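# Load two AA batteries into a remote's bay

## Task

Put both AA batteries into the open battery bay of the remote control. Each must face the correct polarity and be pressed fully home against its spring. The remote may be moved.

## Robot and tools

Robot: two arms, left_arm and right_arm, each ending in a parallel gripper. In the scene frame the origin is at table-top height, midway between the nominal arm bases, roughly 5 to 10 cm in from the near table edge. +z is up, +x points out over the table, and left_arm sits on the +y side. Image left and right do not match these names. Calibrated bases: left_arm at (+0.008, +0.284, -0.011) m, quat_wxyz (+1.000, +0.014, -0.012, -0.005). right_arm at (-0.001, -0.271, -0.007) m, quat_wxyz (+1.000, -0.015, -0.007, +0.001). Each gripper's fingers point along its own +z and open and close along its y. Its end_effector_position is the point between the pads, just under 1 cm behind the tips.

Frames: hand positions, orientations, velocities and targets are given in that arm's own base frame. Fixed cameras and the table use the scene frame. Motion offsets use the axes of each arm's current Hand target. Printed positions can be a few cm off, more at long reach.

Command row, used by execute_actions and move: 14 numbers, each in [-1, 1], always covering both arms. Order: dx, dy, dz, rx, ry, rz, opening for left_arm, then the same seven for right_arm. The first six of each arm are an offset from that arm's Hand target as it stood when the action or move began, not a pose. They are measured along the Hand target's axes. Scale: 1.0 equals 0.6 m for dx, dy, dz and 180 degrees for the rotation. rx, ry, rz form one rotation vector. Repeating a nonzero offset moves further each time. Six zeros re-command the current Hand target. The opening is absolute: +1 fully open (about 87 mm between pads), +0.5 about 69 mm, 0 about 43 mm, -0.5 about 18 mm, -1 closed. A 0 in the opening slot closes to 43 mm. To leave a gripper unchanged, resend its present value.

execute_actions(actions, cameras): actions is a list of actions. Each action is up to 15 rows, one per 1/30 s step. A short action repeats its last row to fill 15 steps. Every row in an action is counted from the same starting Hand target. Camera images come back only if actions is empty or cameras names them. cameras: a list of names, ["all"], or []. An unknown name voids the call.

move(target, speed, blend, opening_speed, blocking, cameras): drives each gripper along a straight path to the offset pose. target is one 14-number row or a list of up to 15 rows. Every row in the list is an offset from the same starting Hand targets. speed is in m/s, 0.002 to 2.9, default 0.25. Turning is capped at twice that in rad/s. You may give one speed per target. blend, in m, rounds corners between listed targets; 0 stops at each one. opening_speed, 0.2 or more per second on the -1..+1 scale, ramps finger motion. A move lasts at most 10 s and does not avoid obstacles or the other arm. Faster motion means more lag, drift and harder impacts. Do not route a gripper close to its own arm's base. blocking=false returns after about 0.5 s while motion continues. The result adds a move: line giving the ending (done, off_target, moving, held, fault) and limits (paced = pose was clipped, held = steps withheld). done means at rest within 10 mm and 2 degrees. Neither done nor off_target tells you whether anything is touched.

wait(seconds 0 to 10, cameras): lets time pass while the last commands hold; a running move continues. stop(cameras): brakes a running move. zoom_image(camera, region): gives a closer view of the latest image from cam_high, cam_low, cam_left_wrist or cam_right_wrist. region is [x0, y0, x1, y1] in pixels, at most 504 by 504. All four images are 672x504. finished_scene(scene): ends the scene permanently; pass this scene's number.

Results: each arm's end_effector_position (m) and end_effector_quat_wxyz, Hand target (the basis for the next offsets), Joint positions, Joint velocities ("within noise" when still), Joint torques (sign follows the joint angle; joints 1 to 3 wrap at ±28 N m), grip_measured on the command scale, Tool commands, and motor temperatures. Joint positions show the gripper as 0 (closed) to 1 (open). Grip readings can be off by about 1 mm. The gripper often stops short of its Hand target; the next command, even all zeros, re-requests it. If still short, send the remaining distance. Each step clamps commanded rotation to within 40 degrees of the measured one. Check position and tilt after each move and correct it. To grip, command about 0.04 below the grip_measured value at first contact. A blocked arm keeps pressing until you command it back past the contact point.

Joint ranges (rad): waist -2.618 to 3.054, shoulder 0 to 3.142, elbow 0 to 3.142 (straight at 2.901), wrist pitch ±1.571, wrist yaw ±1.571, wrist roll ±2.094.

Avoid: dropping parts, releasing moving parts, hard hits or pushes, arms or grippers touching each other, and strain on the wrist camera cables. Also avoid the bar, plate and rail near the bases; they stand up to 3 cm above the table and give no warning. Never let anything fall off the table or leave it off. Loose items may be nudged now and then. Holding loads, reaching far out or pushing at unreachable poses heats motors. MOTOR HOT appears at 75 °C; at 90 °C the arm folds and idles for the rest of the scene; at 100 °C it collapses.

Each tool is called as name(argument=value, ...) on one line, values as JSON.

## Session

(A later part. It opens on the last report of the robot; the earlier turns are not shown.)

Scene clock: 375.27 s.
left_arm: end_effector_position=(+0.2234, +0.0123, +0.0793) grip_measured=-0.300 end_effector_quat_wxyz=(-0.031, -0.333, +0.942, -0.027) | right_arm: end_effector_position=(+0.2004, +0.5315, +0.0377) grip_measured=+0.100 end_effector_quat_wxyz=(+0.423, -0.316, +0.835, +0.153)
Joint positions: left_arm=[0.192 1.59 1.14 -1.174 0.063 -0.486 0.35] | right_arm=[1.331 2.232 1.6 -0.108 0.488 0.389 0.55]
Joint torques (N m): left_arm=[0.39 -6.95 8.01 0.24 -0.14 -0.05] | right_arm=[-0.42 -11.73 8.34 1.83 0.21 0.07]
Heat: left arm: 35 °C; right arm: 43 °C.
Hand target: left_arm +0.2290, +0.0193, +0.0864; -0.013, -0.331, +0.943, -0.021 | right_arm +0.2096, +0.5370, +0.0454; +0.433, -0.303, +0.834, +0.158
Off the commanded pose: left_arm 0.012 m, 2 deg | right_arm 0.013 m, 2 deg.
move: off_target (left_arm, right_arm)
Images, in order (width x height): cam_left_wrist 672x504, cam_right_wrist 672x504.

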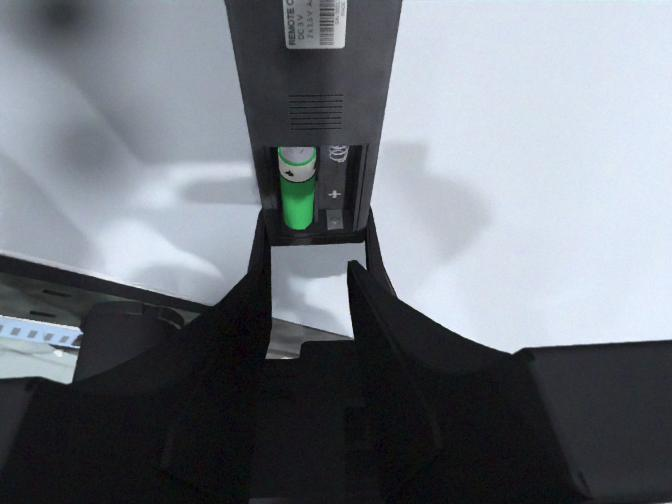

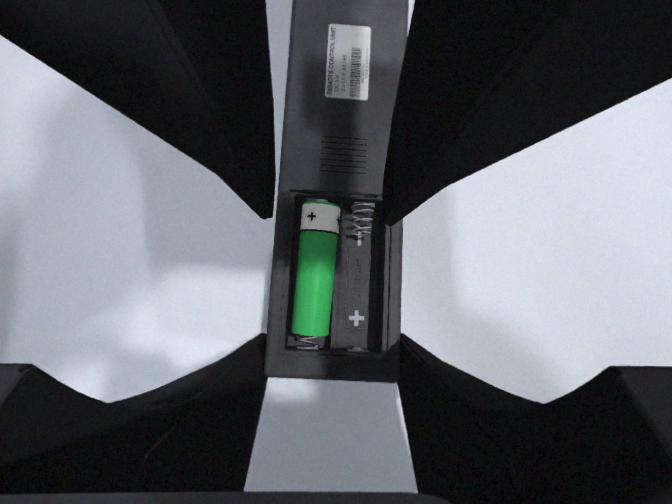

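move(target=[[-0.008,0,0,0,0,0,-1,0,0,0,0,0,0,-0.1],[-0.025,0.0,0.062,0,0,0,-1,0,0,0,0,0,0,-0.1],[-0.027,0.0,0.1,0,0,0,-1,0,0,0,0,0,0,-0.1]], speed=[0.08,0.08,0.04], cameras=["cam_right_wrist"])

move(target=[0.0,0,-0.12,0,0,0,-1,0,0,0,0,0,0,-0.1], speed=0.1, cameras=["cam_right_wrist","cam_left_wrist"])

zoom_image(camera="cam_right_wrist", region=[240, 160, 440, 400])

Scene clock: 383.90 s.
left_arm: end_effector_position=(+0.2370, +0.0200, +0.0385) grip_measured=-1.000 end_effector_quat_wxyz=(-0.021, -0.332, +0.943, -0.029) | right_arm: end_effector_position=(+0.2004, +0.5315, +0.0377) grip_measured=+0.100 end_effector_quat_wxyz=(+0.423, -0.316, +0.835, +0.153)
Joint positions: left_arm=[0.21 1.67 1.061 -0.995 0.063 -0.467 0] | right_arm=[1.331 2.232 1.6 -0.108 0.488 0.389 0.55]
Joint torques (N m): left_arm=[0.25 -4.12 3.49 1.11 -0.2 0.04] | right_arm=[-0.4 -11.73 8.32 1.83 0.21 0.07]
Heat: left arm: 35 °C; right arm: 43 °C.
Hand target: left_arm +0.2412, +0.0265, +0.0259; -0.013, -0.331, +0.943, -0.021 | right_arm +0.2096, +0.5370, +0.0454; +0.433, -0.303, +0.834, +0.158
Off the commanded pose: left_arm 0.015 m, 1 deg | right_arm 0.013 m, 2 deg.
move: off_target (left_arm, right_arm)
Images, in order (width x height): cam_right_wrist 672x504.

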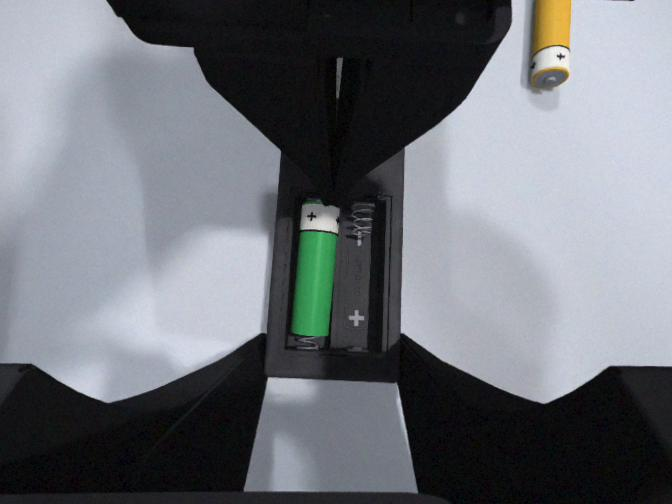

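Scene clock: 385.37 s.
left_arm: end_effector_position=(+0.2368, +0.0226, +0.0887) grip_measured=-1.000 end_effector_quat_wxyz=(-0.035, -0.333, +0.942, -0.028) | right_arm: end_effector_position=(+0.2004, +0.5315, +0.0377) grip_measured=+0.100 end_effector_quat_wxyz=(+0.423, -0.316, +0.835, +0.153)
Joint positions: left_arm=[0.219 1.647 1.236 -1.222 0.063 -0.458 0] | right_arm=[1.331 2.232 1.6 -0.108 0.488 0.389 0.55]
Joint torques (N m): left_arm=[0.39 -8.05 7.9 0.26 -0.19 0.01] | right_arm=[-0.42 -11.73 8.32 1.83 0.2 0.07]
Heat: left arm: 35 °C; right arm: 43 °C.
Hand target: left_arm +0.2419, +0.0300, +0.0978; -0.013, -0.331, +0.943, -0.021 | right_arm +0.2096, +0.5370, +0.0454; +0.433, -0.303, +0.834, +0.158
Off the commanded pose: left_arm 0.013 m, 3 deg | right_arm 0.013 m, 2 deg.
move: off_target (left_arm, right_arm)
Images, in order (width x height): cam_left_wrist 672x504, cam_right_wrist 672x504.

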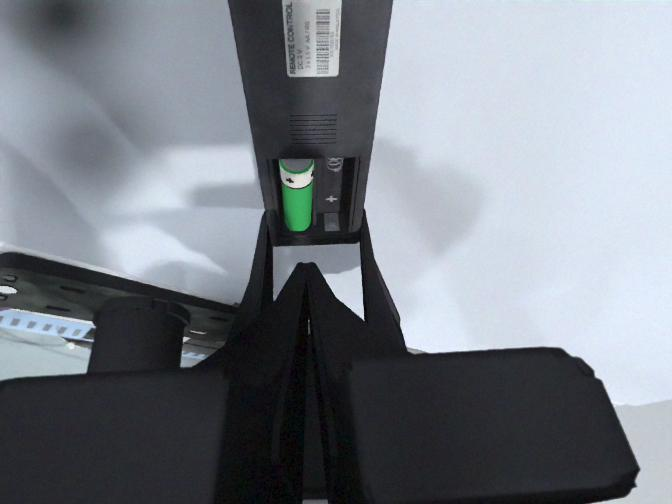

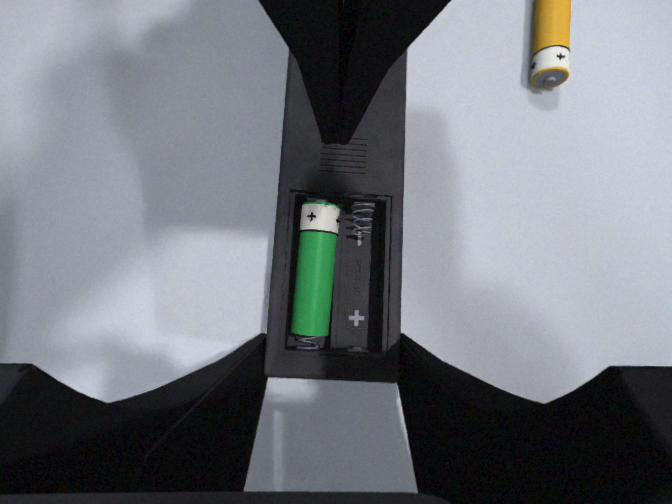

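Scaled by 2.100.

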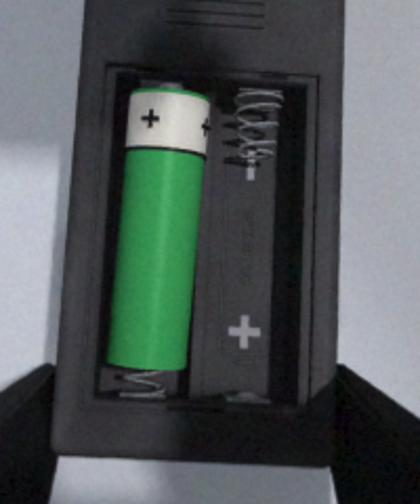

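move(target=[[0.02,0.006,0.08,0,0,0,-1,0,0,0,0,0,0,-0.1],[0.019,0.006,0.13,0,0,0,-1,0,0,0,0,0,0,-0.1]], speed=[0.1,0.04], cameras=["cam_right_wrist"])

move(target=[0.0,0,-0.12,0,0,0,-1,0,0,0,0,0,0,-0.1], speed=0.1, cameras=["cam_right_wrist","cam_left_wrist"])

zoom_image(camera="cam_right_wrist", region=[240, 160, 440, 400])

Scene clock: 391.17 s.
left_arm: end_effector_position=(+0.2225, +0.0203, +0.0345) grip_measured=-1.000 end_effector_quat_wxyz=(-0.029, -0.333, +0.942, -0.026) | right_arm: end_effector_position=(+0.2008, +0.5312, +0.0377) grip_measured=+0.100 end_effector_quat_wxyz=(+0.424, -0.315, +0.835, +0.152)
Joint positions: left_arm=[0.219 1.642 1.009 -0.99 0.058 -0.458 0] | right_arm=[1.331 2.232 1.6 -0.108 0.49 0.389 0.55]
Joint torques (N m): left_arm=[-1.09 -4.66 2.52 1.33 -0.03 -0.13] | right_arm=[-0.38 -11.73 8.34 1.84 0.19 0.07]
Heat: left arm: 35 °C; right arm: 43 °C.
Hand target: left_arm +0.2299, +0.0219, +0.0202; -0.013, -0.331, +0.943, -0.021 | right_arm +0.2096, +0.5371, +0.0455; +0.433, -0.303, +0.834, +0.158
Off the commanded pose: left_arm 0.016 m, 2 deg | right_arm 0.013 m, 2 deg.
move: off_target (left_arm, right_arm)
Images, in order (width x height): cam_right_wrist 672x504.

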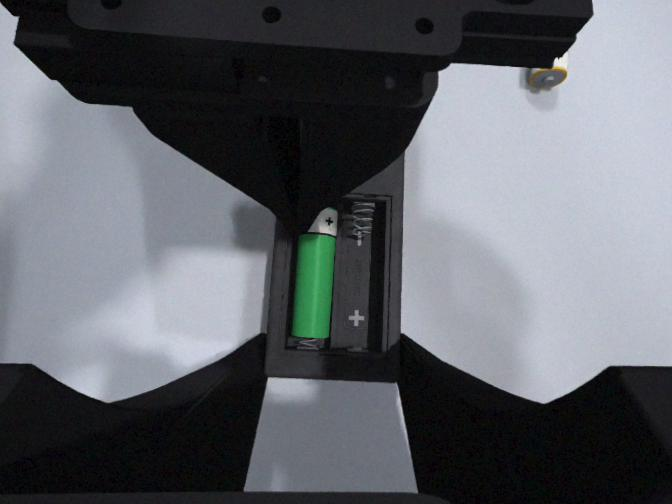

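Scene clock: 392.63 s.
left_arm: end_effector_position=(+0.2247, +0.0208, +0.0832) grip_measured=-1.000 end_effector_quat_wxyz=(-0.034, -0.333, +0.942, -0.025) | right_arm: end_effector_position=(+0.2008, +0.5312, +0.0377) grip_measured=+0.100 end_effector_quat_wxyz=(+0.424, -0.315, +0.835, +0.152)
Joint positions: left_arm=[0.219 1.605 1.17 -1.198 0.058 -0.458 0] | right_arm=[1.331 2.232 1.6 -0.108 0.49 0.389 0.55]
Joint torques (N m): left_arm=[-0.21 -7.66 7.83 0.41 -0.01 -0.05] | right_arm=[-0.38 -11.71 8.34 1.84 0.19 0.07]
Heat: left arm: 35 °C; right arm: 43 °C.
Hand target: left_arm +0.2306, +0.0254, +0.0921; -0.013, -0.331, +0.943, -0.021 | right_arm +0.2096, +0.5371, +0.0455; +0.433, -0.303, +0.834, +0.158
Off the commanded pose: left_arm 0.012 m, 2 deg | right_arm 0.013 m, 2 deg.
move: off_target (left_arm, right_arm)
Images, in order (width x height): cam_left_wrist 672x504, cam_right_wrist 672x504.

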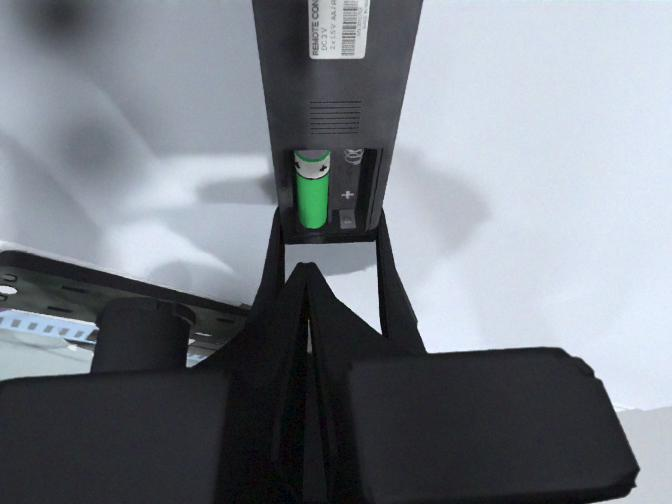

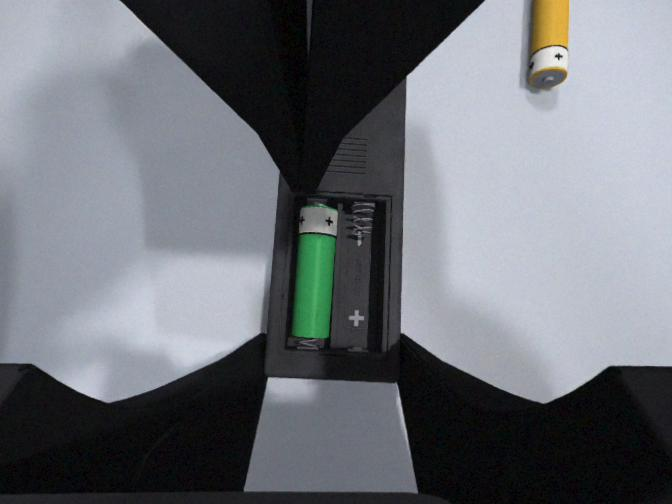

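Scaled by 2.100.

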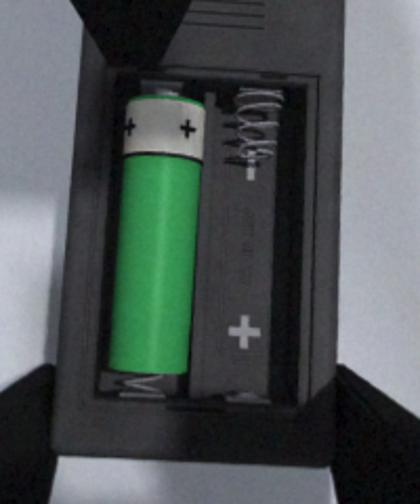

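move(target=[[0.006,-0.007,0.08,0,0,0,-1,0,0,0,0,0,0,-0.1],[0.005,-0.007,0.125,0,0,0,-1,0,0,0,0,0,0,-0.1]], speed=[0.1,0.04], cameras=["cam_right_wrist"])

move(target=[-0.08,0,-0.16,0,0,0,-1,0,0,0,0,0,0,-0.1], speed=0.1, cameras=["all"])

zoom_image(camera="cam_right_wrist", region=[240, 160, 440, 400])

Scene clock: 399.27 s.
left_arm: end_effector_position=(+0.2251, +0.0152, +0.0346) grip_measured=-1.000 end_effector_quat_wxyz=(-0.020, -0.329, +0.944, -0.028) | right_arm: end_effector_position=(+0.2008, +0.5312, +0.0377) grip_measured=+0.100 end_effector_quat_wxyz=(+0.424, -0.315, +0.835, +0.152)
Joint positions: left_arm=[0.198 1.629 1 -0.974 0.06 -0.472 0] | right_arm=[1.331 2.232 1.6 -0.108 0.49 0.389 0.55]
Joint torques (N m): left_arm=[-0.83 -3.59 2.36 1.3 -0.11 -0.19] | right_arm=[-0.38 -11.73 8.34 1.84 0.2 0.08]
Heat: left arm: 36 °C; right arm: 43 °C.
Hand target: left_arm +0.2303, +0.0166, +0.0175; -0.013, -0.331, +0.943, -0.021 | right_arm +0.2096, +0.5371, +0.0455; +0.433, -0.303, +0.834, +0.158
Off the commanded pose: left_arm 0.018 m, 1 deg | right_arm 0.013 m, 2 deg.
move: off_target (left_arm, right_arm)
Images, in order (width x height): cam_right_wrist 672x504.

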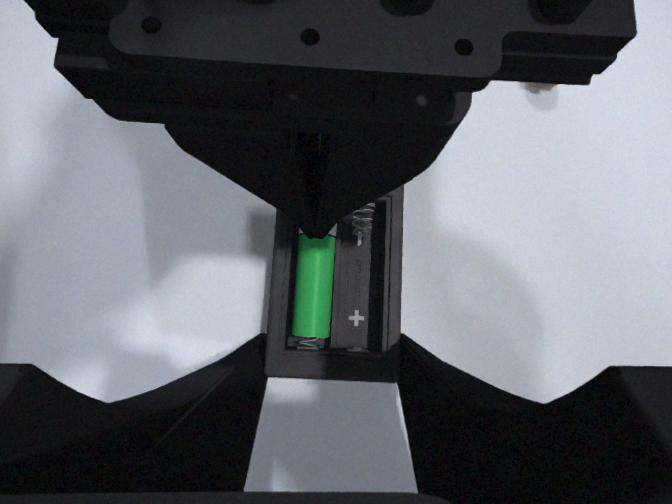

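Scene clock: 401.10 s.
left_arm: end_effector_position=(+0.2648, +0.0443, +0.1097) grip_measured=-1.000 end_effector_quat_wxyz=(-0.018, -0.333, +0.942, -0.029) | right_arm: end_effector_position=(+0.2008, +0.5312, +0.0377) grip_measured=+0.100 end_effector_quat_wxyz=(+0.424, -0.315, +0.835, +0.152)
Joint positions: left_arm=[0.267 1.729 1.418 -1.292 0.06 -0.411 0] | right_arm=[1.331 2.232 1.6 -0.108 0.49 0.389 0.55]
Joint torques (N m): left_arm=[0.42 -6.17 8.28 0.36 -0.12 0.01] | right_arm=[-0.38 -11.73 8.34 1.84 0.19 0.08]
Heat: left arm: 36 °C; right arm: 43 °C.
Hand target: left_arm +0.2687, +0.0513, +0.1115; -0.013, -0.331, +0.943, -0.021 | right_arm +0.2096, +0.5371, +0.0455; +0.433, -0.303, +0.834, +0.158
Off the commanded pose: left_arm 0.008 m, 1 deg | right_arm 0.013 m, 2 deg.
move: off_target (right_arm)

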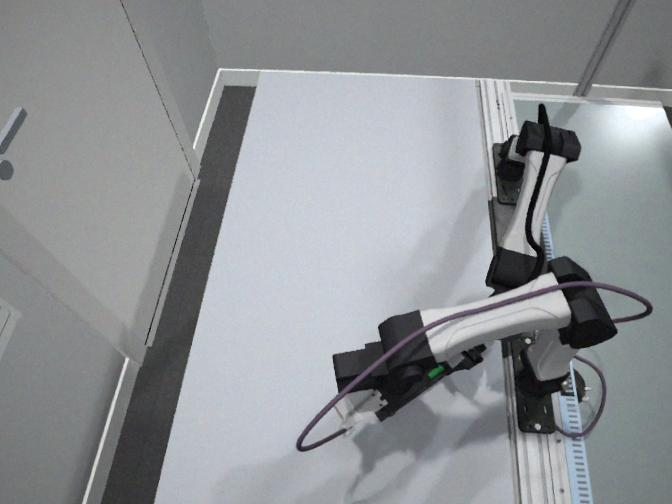

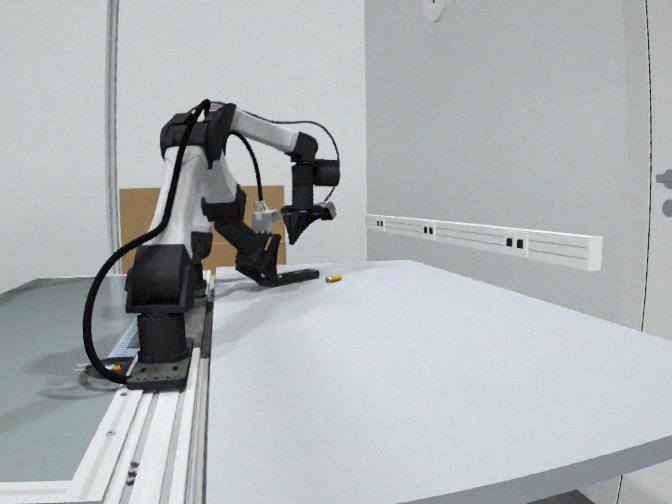

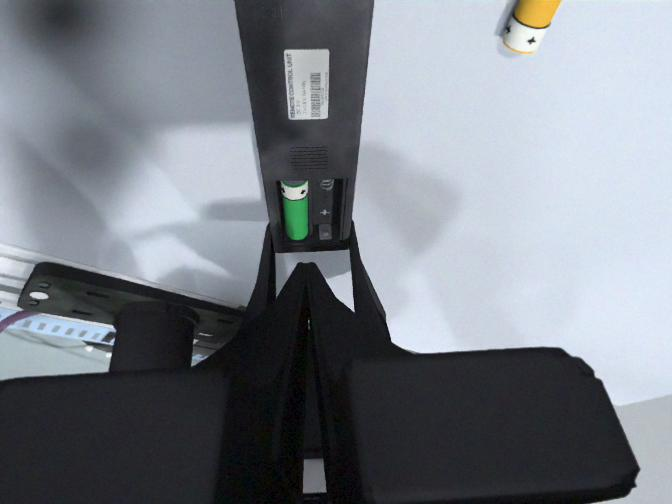

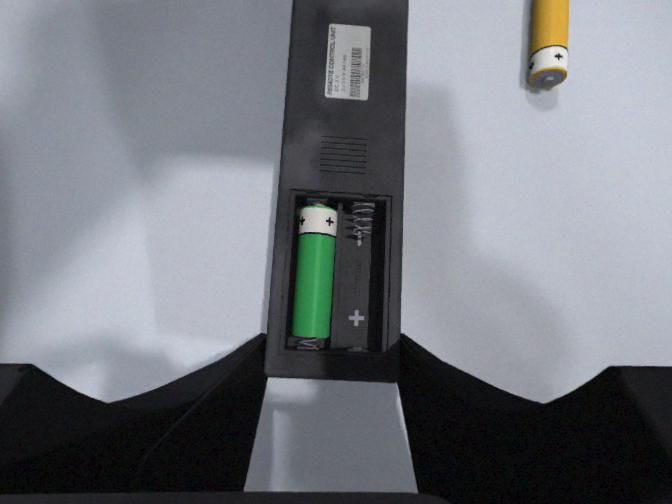

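Scaled by 2.100.

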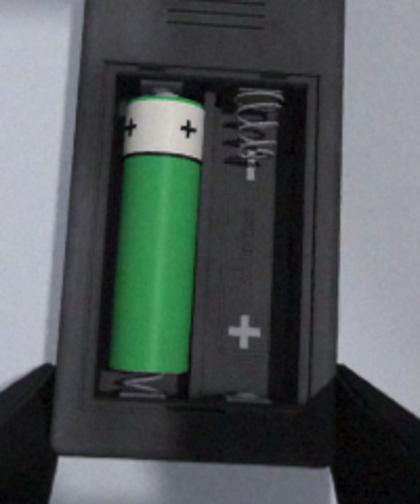

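move(target=[-0.06,-0.128,0,0,0,0.03,0.2,0,0,0,0,0,0,-0.1], cameras=["cam_left_wrist","cam_right_wrist"])

Scene clock: 407.47 s.
left_arm: end_effector_position=(+0.3013, +0.0310, +0.1091) grip_measured=+0.200 end_effector_quat_wxyz=(-0.014, -0.304, +0.952, -0.029) | right_arm: end_effector_position=(+0.2008, +0.5312, +0.0377) grip_measured=+0.100 end_effector_quat_wxyz=(+0.424, -0.315, +0.835, +0.152)
Joint positions: left_arm=[0.194 1.851 1.568 -1.31 0.06 -0.423 0.6] | right_arm=[1.331 2.232 1.6 -0.108 0.49 0.389 0.55]
Joint torques (N m): left_arm=[0.36 -8.85 5.19 0.38 0.06 -0.07] | right_arm=[-0.36 -11.73 8.32 1.84 0.19 0.07]
Motor temperatures (°C): left_arm=[22 36 35 24 20 21 23] | right_arm=[24 44 35 27 22 22 25]
Heat: left arm: 36 °C; right arm: 44 °C.
Hand target: left_arm +0.2986, +0.0334, +0.1111; -0.014, -0.308, +0.951, -0.028 (not the last commanded pose) | right_arm +0.2096, +0.5371, +0.0455; +0.433, -0.303, +0.834, +0.158
Off the commanded pose: left_arm 0.047 m, 2 deg | right_arm 0.013 m, 2 deg.
move: held (left_arm; a check stopped the path), off_target (right_arm); limits=held
pose unreachable (left arm): on one or more control steps of this call, first in action 0 (counted from 0), this arm could not follow its commanded pose, so it was not sent that pose on those steps. It may still have moved: this result reports where it is.
cause: moving toward the commanded pose would bring a part of the arm too close to another arm (this arm's upper arm (the part past joint 2) and the right arm's wrist (the part past joint 4), where that arm would come to rest).
Images, in order (width x height): cam_left_wrist 672x504, cam_right_wrist 672x504.

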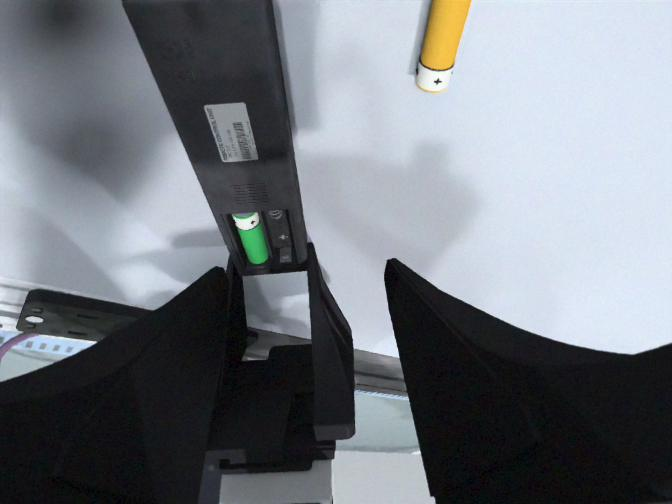

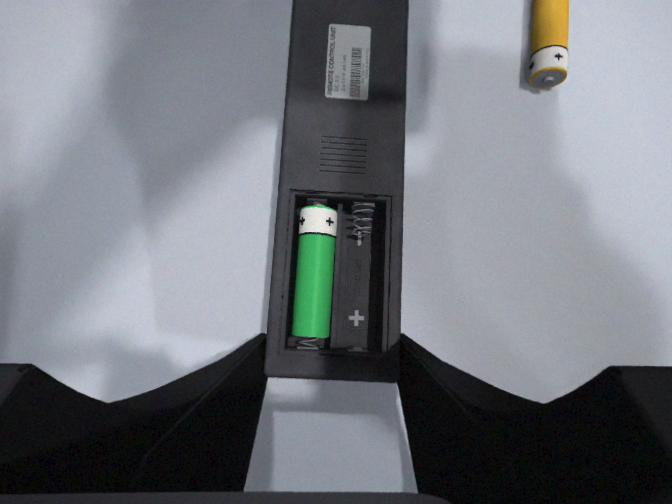

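move(target=[[0,0,0,0,0,0,0.2,0,0,0,0,0,0,0.8],[0,0,0,0,0,0,0.2,0.06,0,-0.2,0,0,0,0.8],[0,0,0,0,0,0,0.2,-0.1,-0.3,-0.5,0,0,0,0.8]], speed=[0.1,0.1,0.2], opening_speed=0.6)

move(target=[-0.085,-0.085,0.05,0,0,0.01,0.2,0,0,0,0,0,0,0.8], cameras=["all"])

Scene clock: 416.23 s.
left_arm: end_effector_position=(+0.3012, +0.0310, +0.1091) grip_measured=+0.200 end_effector_quat_wxyz=(-0.015, -0.304, +0.952, -0.029) | right_arm: end_effector_position=(+0.1620, +0.2630, +0.2564) grip_measured=+0.800 end_effector_quat_wxyz=(+0.427, -0.306, +0.838, +0.150)
Joint positions: left_arm=[0.194 1.851 1.568 -1.311 0.06 -0.423 0.6] | right_arm=[1.211 1.138 1.255 -0.818 0.415 0.316 0.9]
Joint torques (N m): left_arm=[0.38 -9.05 5.44 0.45 0.09 -0.08] | right_arm=[-0.16 -3.11 8.35 1.78 -0.02 -0.04]
Heat: left arm: 38 °C; right arm: 44 °C.
Hand target: left_arm +0.2986, +0.0334, +0.1111; -0.014, -0.308, +0.951, -0.028 | right_arm +0.1636, +0.2634, +0.2668; +0.433, -0.303, +0.834, +0.158
Off the commanded pose: left_arm 0.004 m, 1 deg | right_arm 0.011 m, 1 deg.
move: off_target (right_arm)

Scene clock: 417.20 s.
left_arm: end_effector_position=(+0.3634, +0.0190, +0.0782) grip_measured=+0.200 end_effector_quat_wxyz=(-0.021, -0.286, +0.957, -0.027) | right_arm: end_effector_position=(+0.1620, +0.2629, +0.2563) grip_measured=+0.800 end_effector_quat_wxyz=(+0.427, -0.306, +0.838, +0.150)
Joint positions: left_arm=[0.131 2.115 1.817 -1.306 0.06 -0.45 0.6] | right_arm=[1.211 1.138 1.255 -0.819 0.415 0.316 0.9]
Joint torques (N m): left_arm=[-0.39 -9.85 8.24 0.35 0.17 -0.2] | right_arm=[-0.17 -3.1 8.38 1.76 -0.02 -0.05]
Heat: left arm: 38 °C; right arm: 43 °C.
Hand target: left_arm +0.3695, +0.0202, +0.0812; -0.013, -0.293, +0.956, -0.028 | right_arm +0.1637, +0.2634, +0.2669; +0.433, -0.303, +0.834, +0.158
Off the commanded pose: left_arm 0.007 m, 1 deg | right_arm 0.011 m, 1 deg.
move: off_target (right_arm)

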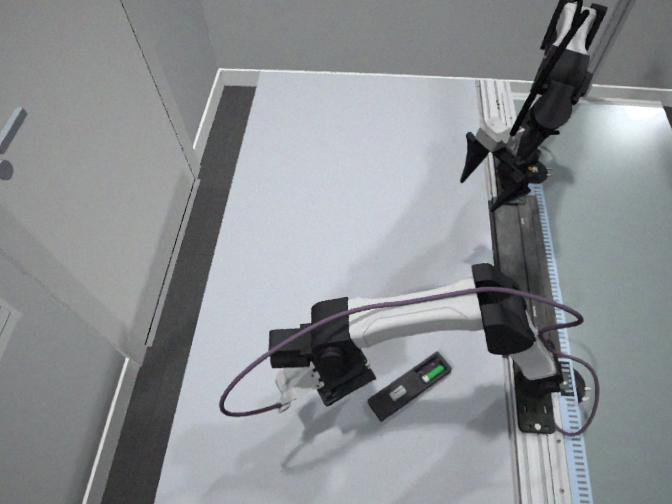

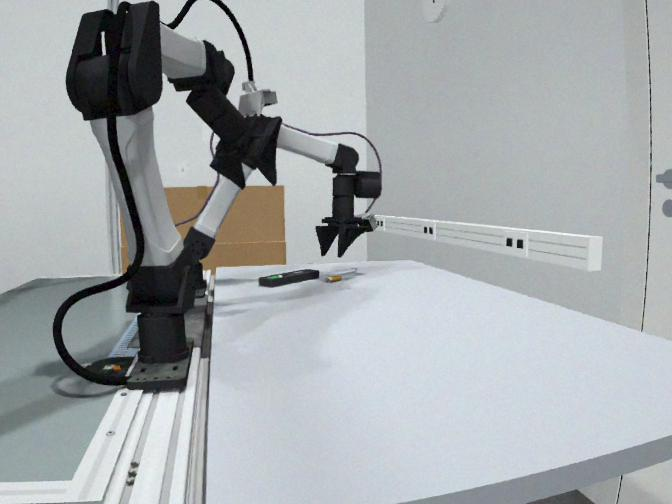

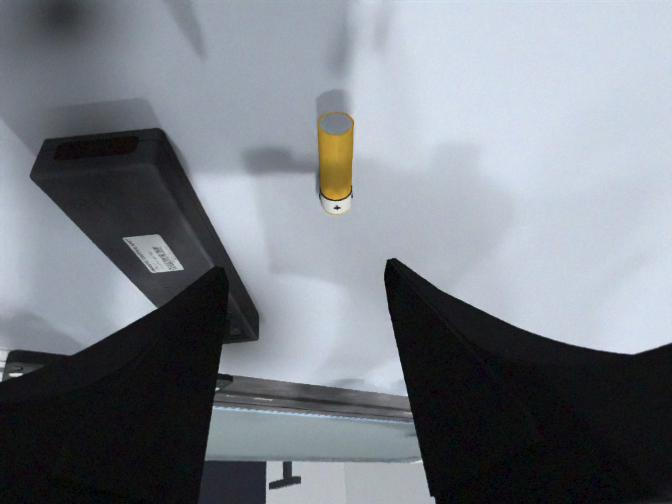

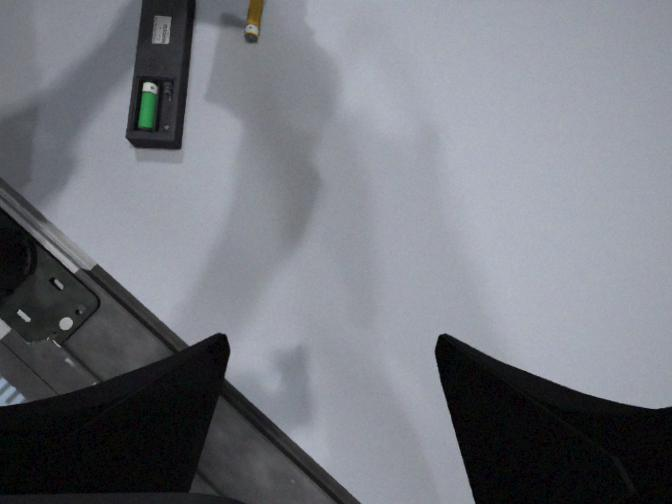

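move(target=[[0.013,-0.017,0.05,0,0,0,-0.2,0,0,0,0,0,0,0.8],[0.013,-0.017,0.1,0,0,0,-0.2,0,0,0,0,0,0,0.8]], speed=0.1, cameras=["cam_left_wrist"])

Scene clock: 423.23 s.
left_arm: end_effector_position=(+0.3650, +0.0060, +0.0262) grip_measured=-0.200 end_effector_quat_wxyz=(-0.017, -0.290, +0.956, -0.027) | right_arm: end_effector_position=(+0.1620, +0.2629, +0.2563) grip_measured=+0.800 end_effector_quat_wxyz=(+0.427, -0.306, +0.838, +0.150)
Joint positions: left_arm=[0.099 2.138 1.645 -1.101 0.06 -0.49 0.4] | right_arm=[1.211 1.138 1.255 -0.819 0.415 0.316 0.9]
Joint torques (N m): left_arm=[-0.87 -9.58 5.61 0.57 0.14 -0.2] | right_arm=[-0.17 -3.12 8.35 1.76 -0.02 -0.05]
Heat: left arm: 39 °C; right arm: 41 °C.
Hand target: left_arm +0.3683, +0.0036, +0.0221; -0.013, -0.293, +0.956, -0.028 | right_arm +0.1637, +0.2634, +0.2669; +0.433, -0.303, +0.834, +0.158
Off the commanded pose: left_arm 0.006 m, 1 deg | right_arm 0.011 m, 1 deg.
move: off_target (right_arm)
Images, in order (width x height): cam_left_wrist 672x504.

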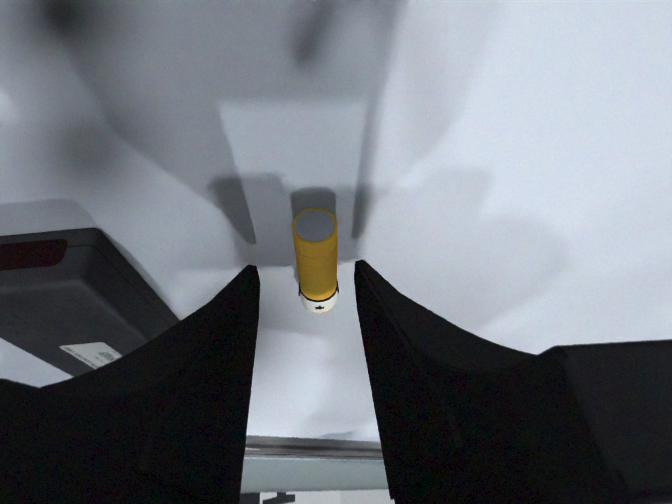

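move(target=[[0.006,-0.005,0.016,0,0,0,-0.2,0,0,0,0,0,0,0.8],[0.006,-0.005,0.016,0,0,0,-0.75,0,0,0,0,0,0,0.8],[0.006,-0.005,-0.12,0,0,0,-0.75,0,0,0,0,0,0,0.8]], speed=0.08, opening_speed=1.2, cameras=["cam_left_wrist","cam_low","cam_right_wrist"])

Scene clock: 429.70 s.
left_arm: end_effector_position=(+0.3611, -0.0002, +0.0763) grip_measured=-0.618 end_effector_quat_wxyz=(-0.040, -0.290, +0.956, -0.022) | right_arm: end_effector_position=(+0.1620, +0.2629, +0.2563) grip_measured=+0.800 end_effector_quat_wxyz=(+0.427, -0.306, +0.838, +0.150)
Joint positions: left_arm=[0.084 2.138 1.837 -1.34 0.06 -0.502 0.191] | right_arm=[1.211 1.138 1.255 -0.819 0.415 0.316 0.9]
Joint torques (N m): left_arm=[0.31 -13.22 8.14 0.25 0.11 -0.04] | right_arm=[-0.17 -3.12 8.35 1.76 -0.02 -0.05]
Motor temperatures (°C): left_arm=[22 41 34 24 20 21 23] | right_arm=[24 40 35 26 22 22 25]
Heat: left arm: 41 °C; right arm: 40 °C.
Hand target: left_arm +0.3676, +0.0036, +0.0942; -0.013, -0.293, +0.956, -0.028 | right_arm +0.1637, +0.2634, +0.2669; +0.433, -0.303, +0.834, +0.158
Off the commanded pose: left_arm 0.020 m, 3 deg | right_arm 0.011 m, 1 deg.
move: off_target (left_arm, right_arm)
Images, in order (width x height): cam_low 672x504, cam_left_wrist 672x504, cam_right_wrist 672x504.

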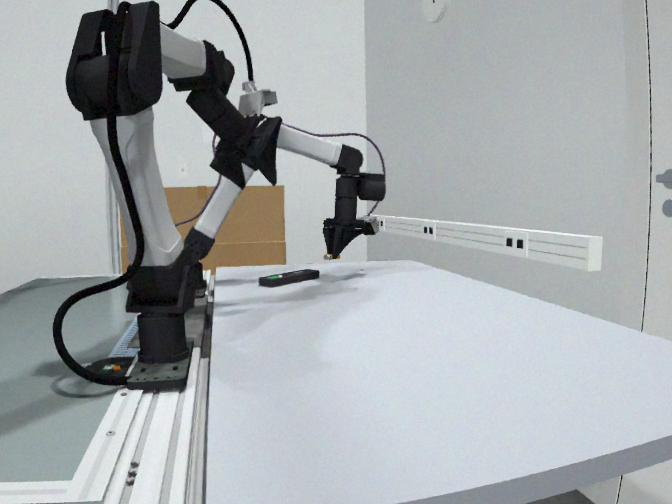

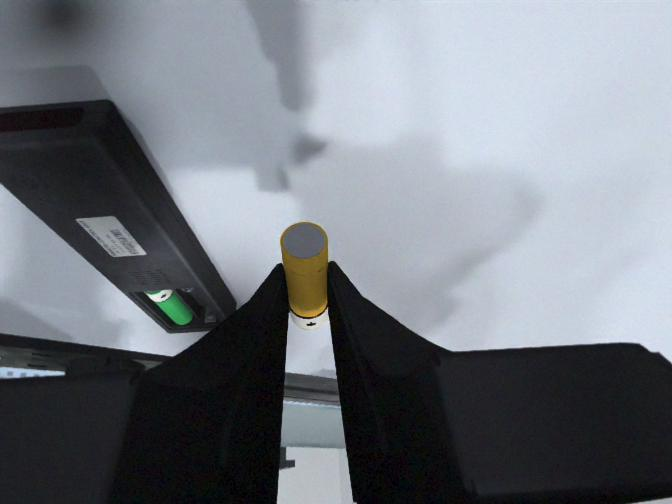

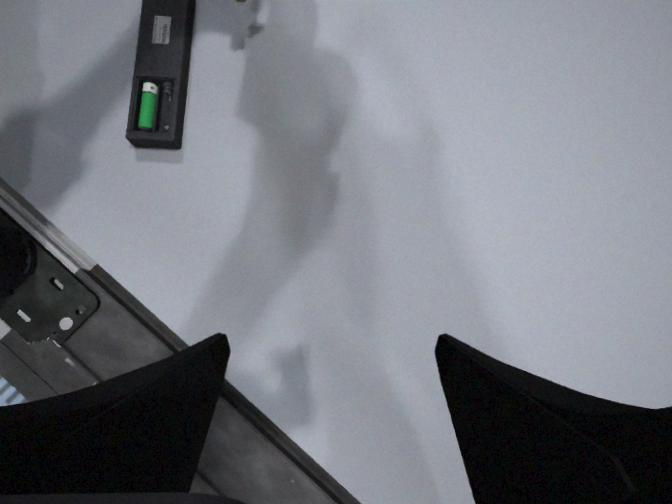

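move(target=[0.092,0.158,-0.06,0,0,-0.026,-0.75,0,0,0,0,0,0,0.8], speed=0.2)

move(target=[[0,0,0,0,0,0,-0.75,0.1,0.3,0.5,0,0,0,0.8],[0,0,0,0,0,0,-0.75,0.06,0.3,0.65,0,0,0,0.8]], speed=0.15, cameras=["all"])

Scene clock: 441.37 s.
left_arm: end_effector_position=(+0.2724, +0.0522, +0.1237) grip_measured=-0.618 end_effector_quat_wxyz=(-0.021, -0.335, +0.941, -0.029) | right_arm: end_effector_position=(+0.1620, +0.2629, +0.2563) grip_measured=+0.800 end_effector_quat_wxyz=(+0.427, -0.306, +0.838, +0.150)
Joint positions: left_arm=[0.285 1.768 1.52 -1.361 0.06 -0.398 0.191] | right_arm=[1.211 1.138 1.255 -0.819 0.415 0.316 0.9]
Joint torques (N m): left_arm=[0.1 -9.36 5.24 0.43 -0.01 0.02] | right_arm=[-0.18 -3.11 8.35 1.76 -0.02 -0.05]
Motor temperatures (°C): left_arm=[22 47 36 24 20 21 24] | right_arm=[24 38 34 26 22 22 25]
Heat: left arm: 47 °C; right arm: 38 °C.
Hand target: left_arm +0.2691, +0.0534, +0.1282; -0.014, -0.332, +0.943, -0.028 | right_arm +0.1637, +0.2634, +0.2669; +0.433, -0.303, +0.834, +0.158
Off the commanded pose: left_arm 0.006 m, 1 deg | right_arm 0.011 m, 1 deg.
move: off_target (right_arm)

Scene clock: 445.37 s.
left_arm: end_effector_position=(+0.2849, +0.0629, +0.1208) grip_measured=-0.618 end_effector_quat_wxyz=(+0.010, -0.337, +0.941, -0.019) | right_arm: end_effector_position=(+0.2658, +0.6020, +0.0377) grip_measured=+0.800 end_effector_quat_wxyz=(+0.453, -0.289, +0.824, +0.179)
Joint positions: left_arm=[0.295 1.768 1.52 -1.301 0.038 -0.393 0.191] | right_arm=[1.253 2.544 2.092 -0.172 0.453 0.344 0.9]
Joint torques (N m): left_arm=[-0.75 -9.26 5.6 -0.21 0.34 0.02] | right_arm=[-1.55 -11.07 7.95 1.45 -0.26 -0.16]
Heat: left arm: 46 °C; right arm: 38 °C.
Hand target: left_arm +0.2691, +0.0533, +0.1282; -0.014, -0.332, +0.943, -0.028 | right_arm +0.2766, +0.5932, +0.0134; +0.433, -0.303, +0.834, +0.158
Off the commanded pose: left_arm 0.020 m, 3 deg | right_arm 0.028 m, 4 deg.
move: off_target (left_arm, right_arm)

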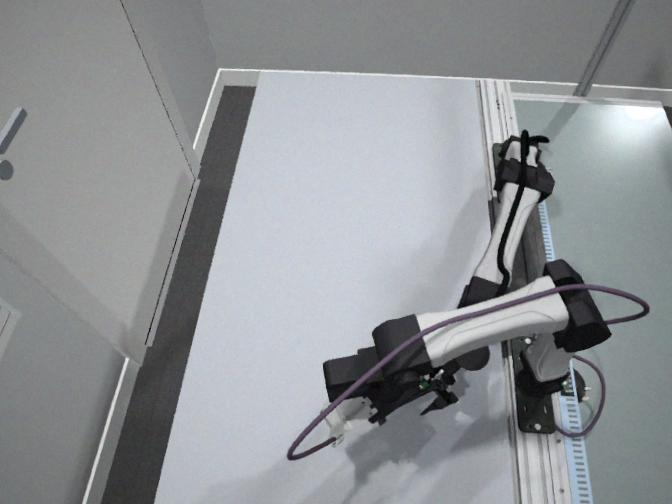

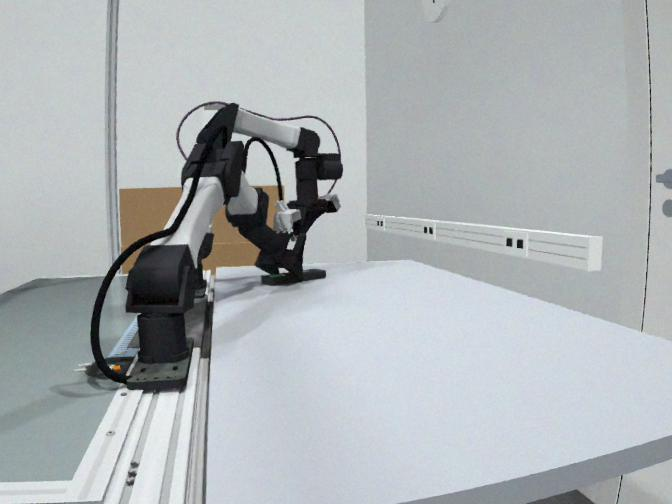

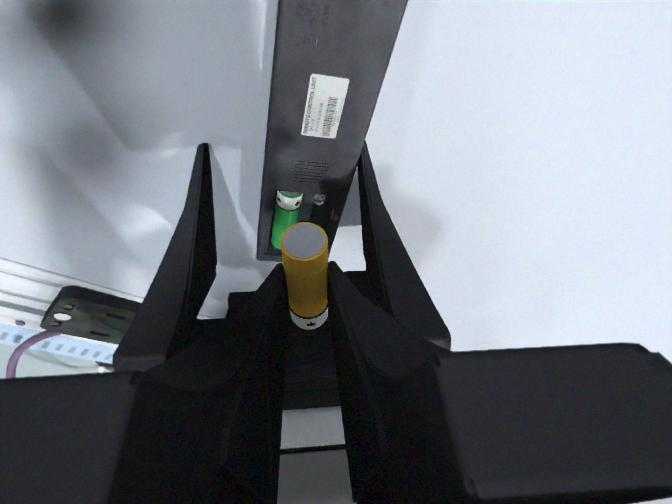

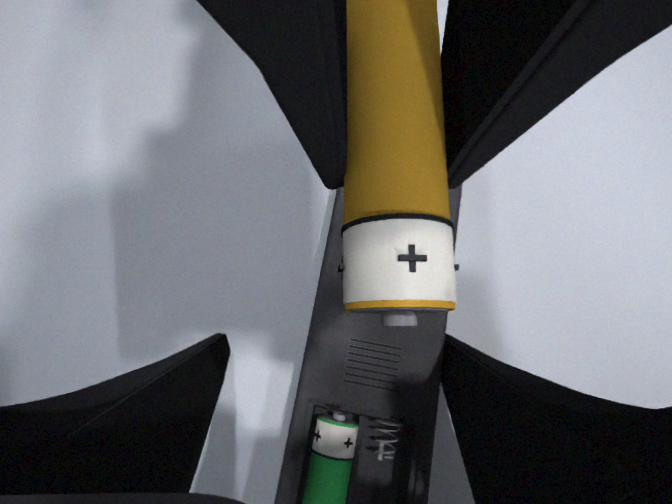

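move(target=[0,0,0,0,0,0,-0.75,-0.02,0,-0.2,0,0,0,0.8], speed=0.1, cameras=["all"])

Scene clock: 451.13 s.
left_arm: end_effector_position=(+0.2712, +0.0576, +0.1232) grip_measured=-0.618 end_effector_quat_wxyz=(-0.020, -0.337, +0.941, -0.020) | right_arm: end_effector_position=(+0.2062, +0.5352, +0.0693) grip_measured=+0.800 end_effector_quat_wxyz=(+0.420, -0.318, +0.837, +0.145)
Joint positions: left_arm=[0.293 1.768 1.52 -1.36 0.041 -0.393 0.191] | right_arm=[1.322 2.22 1.721 -0.254 0.485 0.382 0.9]
Joint torques (N m): left_arm=[-0.72 -9.25 5.15 0.34 0.23 -0.05] | right_arm=[0.65 -16.62 5.6 1.75 0.28 0.2]
Heat: left arm: 46 °C; right arm: 39 °C.
Hand target: left_arm +0.2691, +0.0534, +0.1282; -0.014, -0.332, +0.943, -0.028 | right_arm +0.2066, +0.5346, +0.0921; +0.433, -0.303, +0.834, +0.158
Off the commanded pose: left_arm 0.007 m, 1 deg | right_arm 0.023 m, 3 deg.
move: off_target (right_arm)

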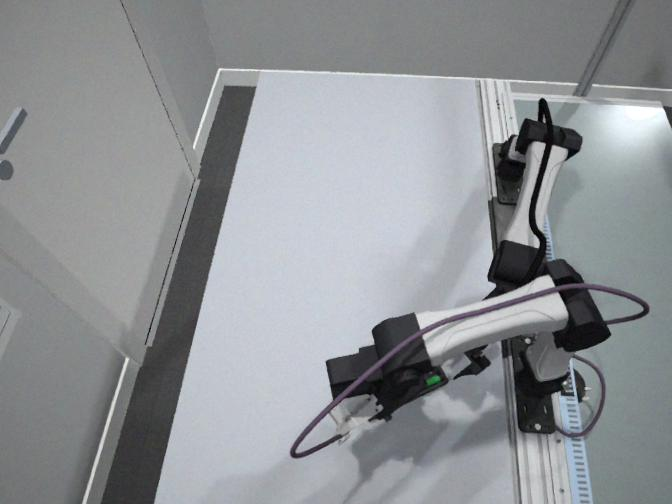

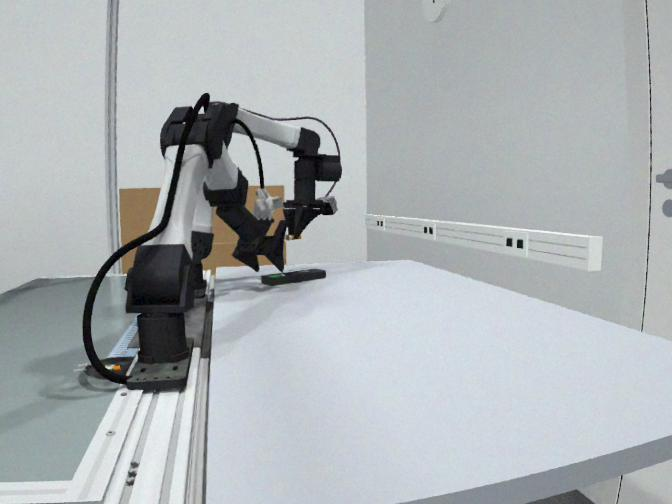

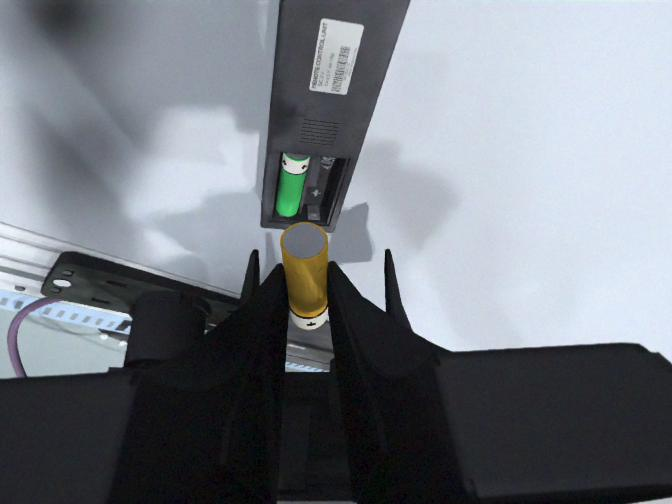

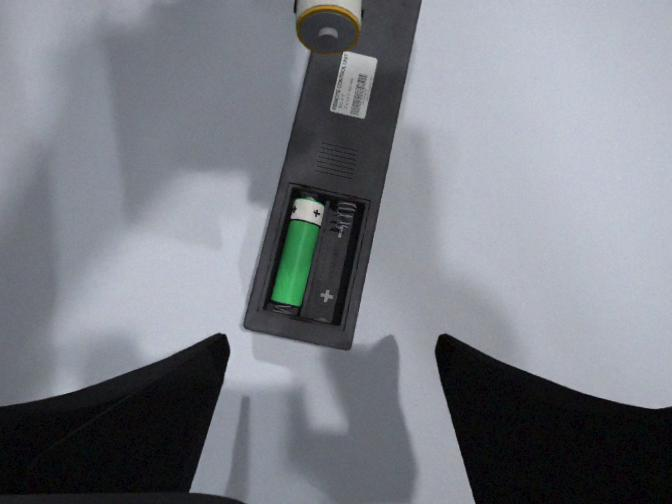

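move(target=[[0,0,0,0,0,0,-0.75,0.02,0.018,-0.015,0.0455,0,0.032,0.8],[0,0,0,0,0,0,-0.75,0.046,0.018,0.008,0.0455,0,0.032,0.8]], speed=0.08, cameras=["cam_left_wrist","cam_right_wrist"])

Scene clock: 458.13 s.
left_arm: end_effector_position=(+0.2712, +0.0576, +0.1232) grip_measured=-0.618 end_effector_quat_wxyz=(-0.020, -0.337, +0.941, -0.020) | right_arm: end_effector_position=(+0.1997, +0.5323, +0.0676) grip_measured=+0.800 end_effector_quat_wxyz=(+0.421, -0.306, +0.843, +0.136)
Joint positions: left_arm=[0.293 1.768 1.52 -1.36 0.041 -0.393 0.191] | right_arm=[1.34 2.22 1.721 -0.279 0.522 0.42 0.9]
Joint torques (N m): left_arm=[-0.66 -9.29 5.14 0.32 0.27 0.02] | right_arm=[0.29 -12.45 6.26 1.71 0.12 0.04]
Heat: left arm: 46 °C; right arm: 41 °C.
Hand target: left_arm +0.2691, +0.0534, +0.1282; -0.014, -0.332, +0.943, -0.028 | right_arm +0.2011, +0.5323, +0.0678; +0.422, -0.306, +0.843, +0.136 (not the last commanded pose)
Off the commanded pose: left_arm 0.007 m, 1 deg | right_arm 0.010 m, 10 deg.
move: held (right_arm; a check stopped the path); path passed 0 of 2 targets; limits=held
pose unreachable (right arm): on one or more control steps of this call, first in action 0 (counted from 0), this arm could not follow its commanded pose, so it was not sent that pose on those steps. It may still have moved: this result reports where it is.
cause: moving toward the commanded pose would bring a part of the arm too close to another arm (this arm's wrist (the part past joint 4) and the left arm's upper arm (the part past joint 2), 19 mm apart when this arm was first held).
Images, in order (width x height): cam_left_wrist 672x504, cam_right_wrist 672x504.

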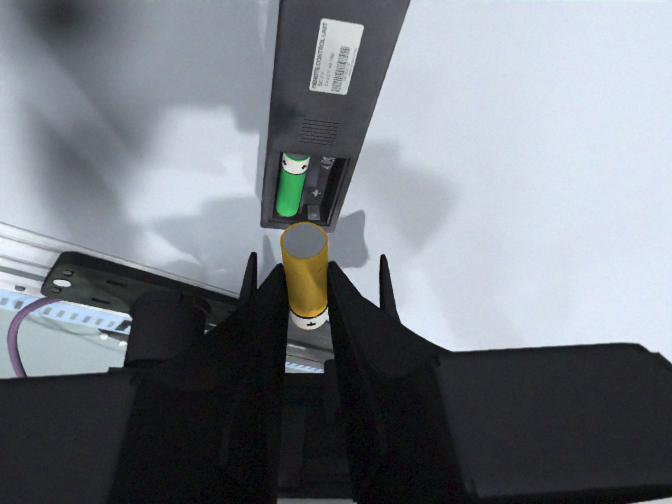

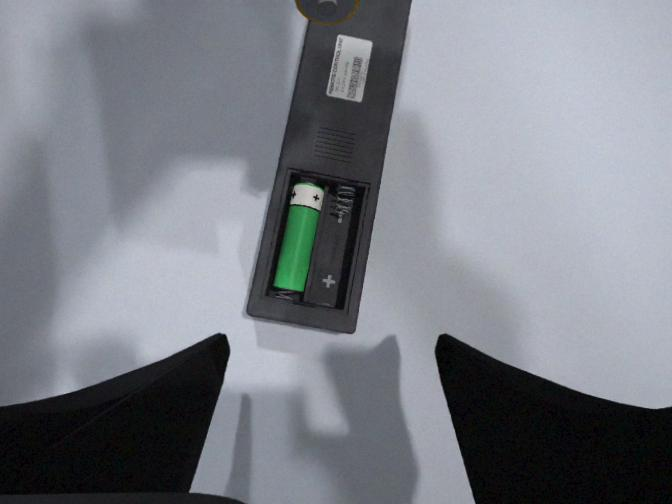

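move(target=[[0,0,0,0,0,0,-0.75,0.042,0.014,0.024,0,0,0,0.8]], speed=0.08, cameras=["cam_right_wrist"])

Scene clock: 461.83 s.
left_arm: end_effector_position=(+0.2712, +0.0576, +0.1232) grip_measured=-0.618 end_effector_quat_wxyz=(-0.020, -0.337, +0.941, -0.020) | right_arm: end_effector_position=(+0.1934, +0.5341, +0.0415) grip_measured=+0.800 end_effector_quat_wxyz=(+0.417, -0.313, +0.843, +0.133)
Joint positions: left_arm=[0.293 1.768 1.52 -1.36 0.041 -0.393 0.191] | right_arm=[1.352 2.257 1.682 -0.217 0.524 0.422 0.9]
Joint torques (N m): left_arm=[-0.65 -9.07 5.22 0.35 0.27 -0.06] | right_arm=[0.68 -12.07 5.44 1.91 0.25 0.18]
Heat: left arm: 45 °C; right arm: 41 °C.
Hand target: left_arm +0.2691, +0.0534, +0.1282; -0.014, -0.332, +0.943, -0.028 | right_arm +0.1933, +0.5358, +0.0389; +0.422, -0.305, +0.843, +0.137
Off the commanded pose: left_arm 0.007 m, 1 deg | right_arm 0.003 m, 1 deg.
move: done
Images, in order (width x height): cam_right_wrist 672x504.

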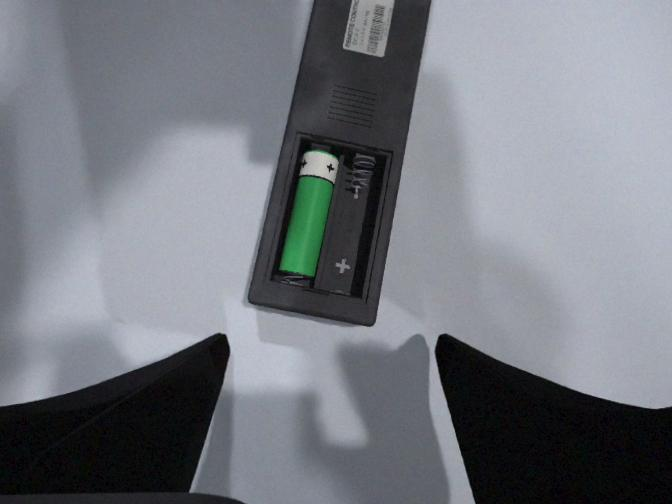

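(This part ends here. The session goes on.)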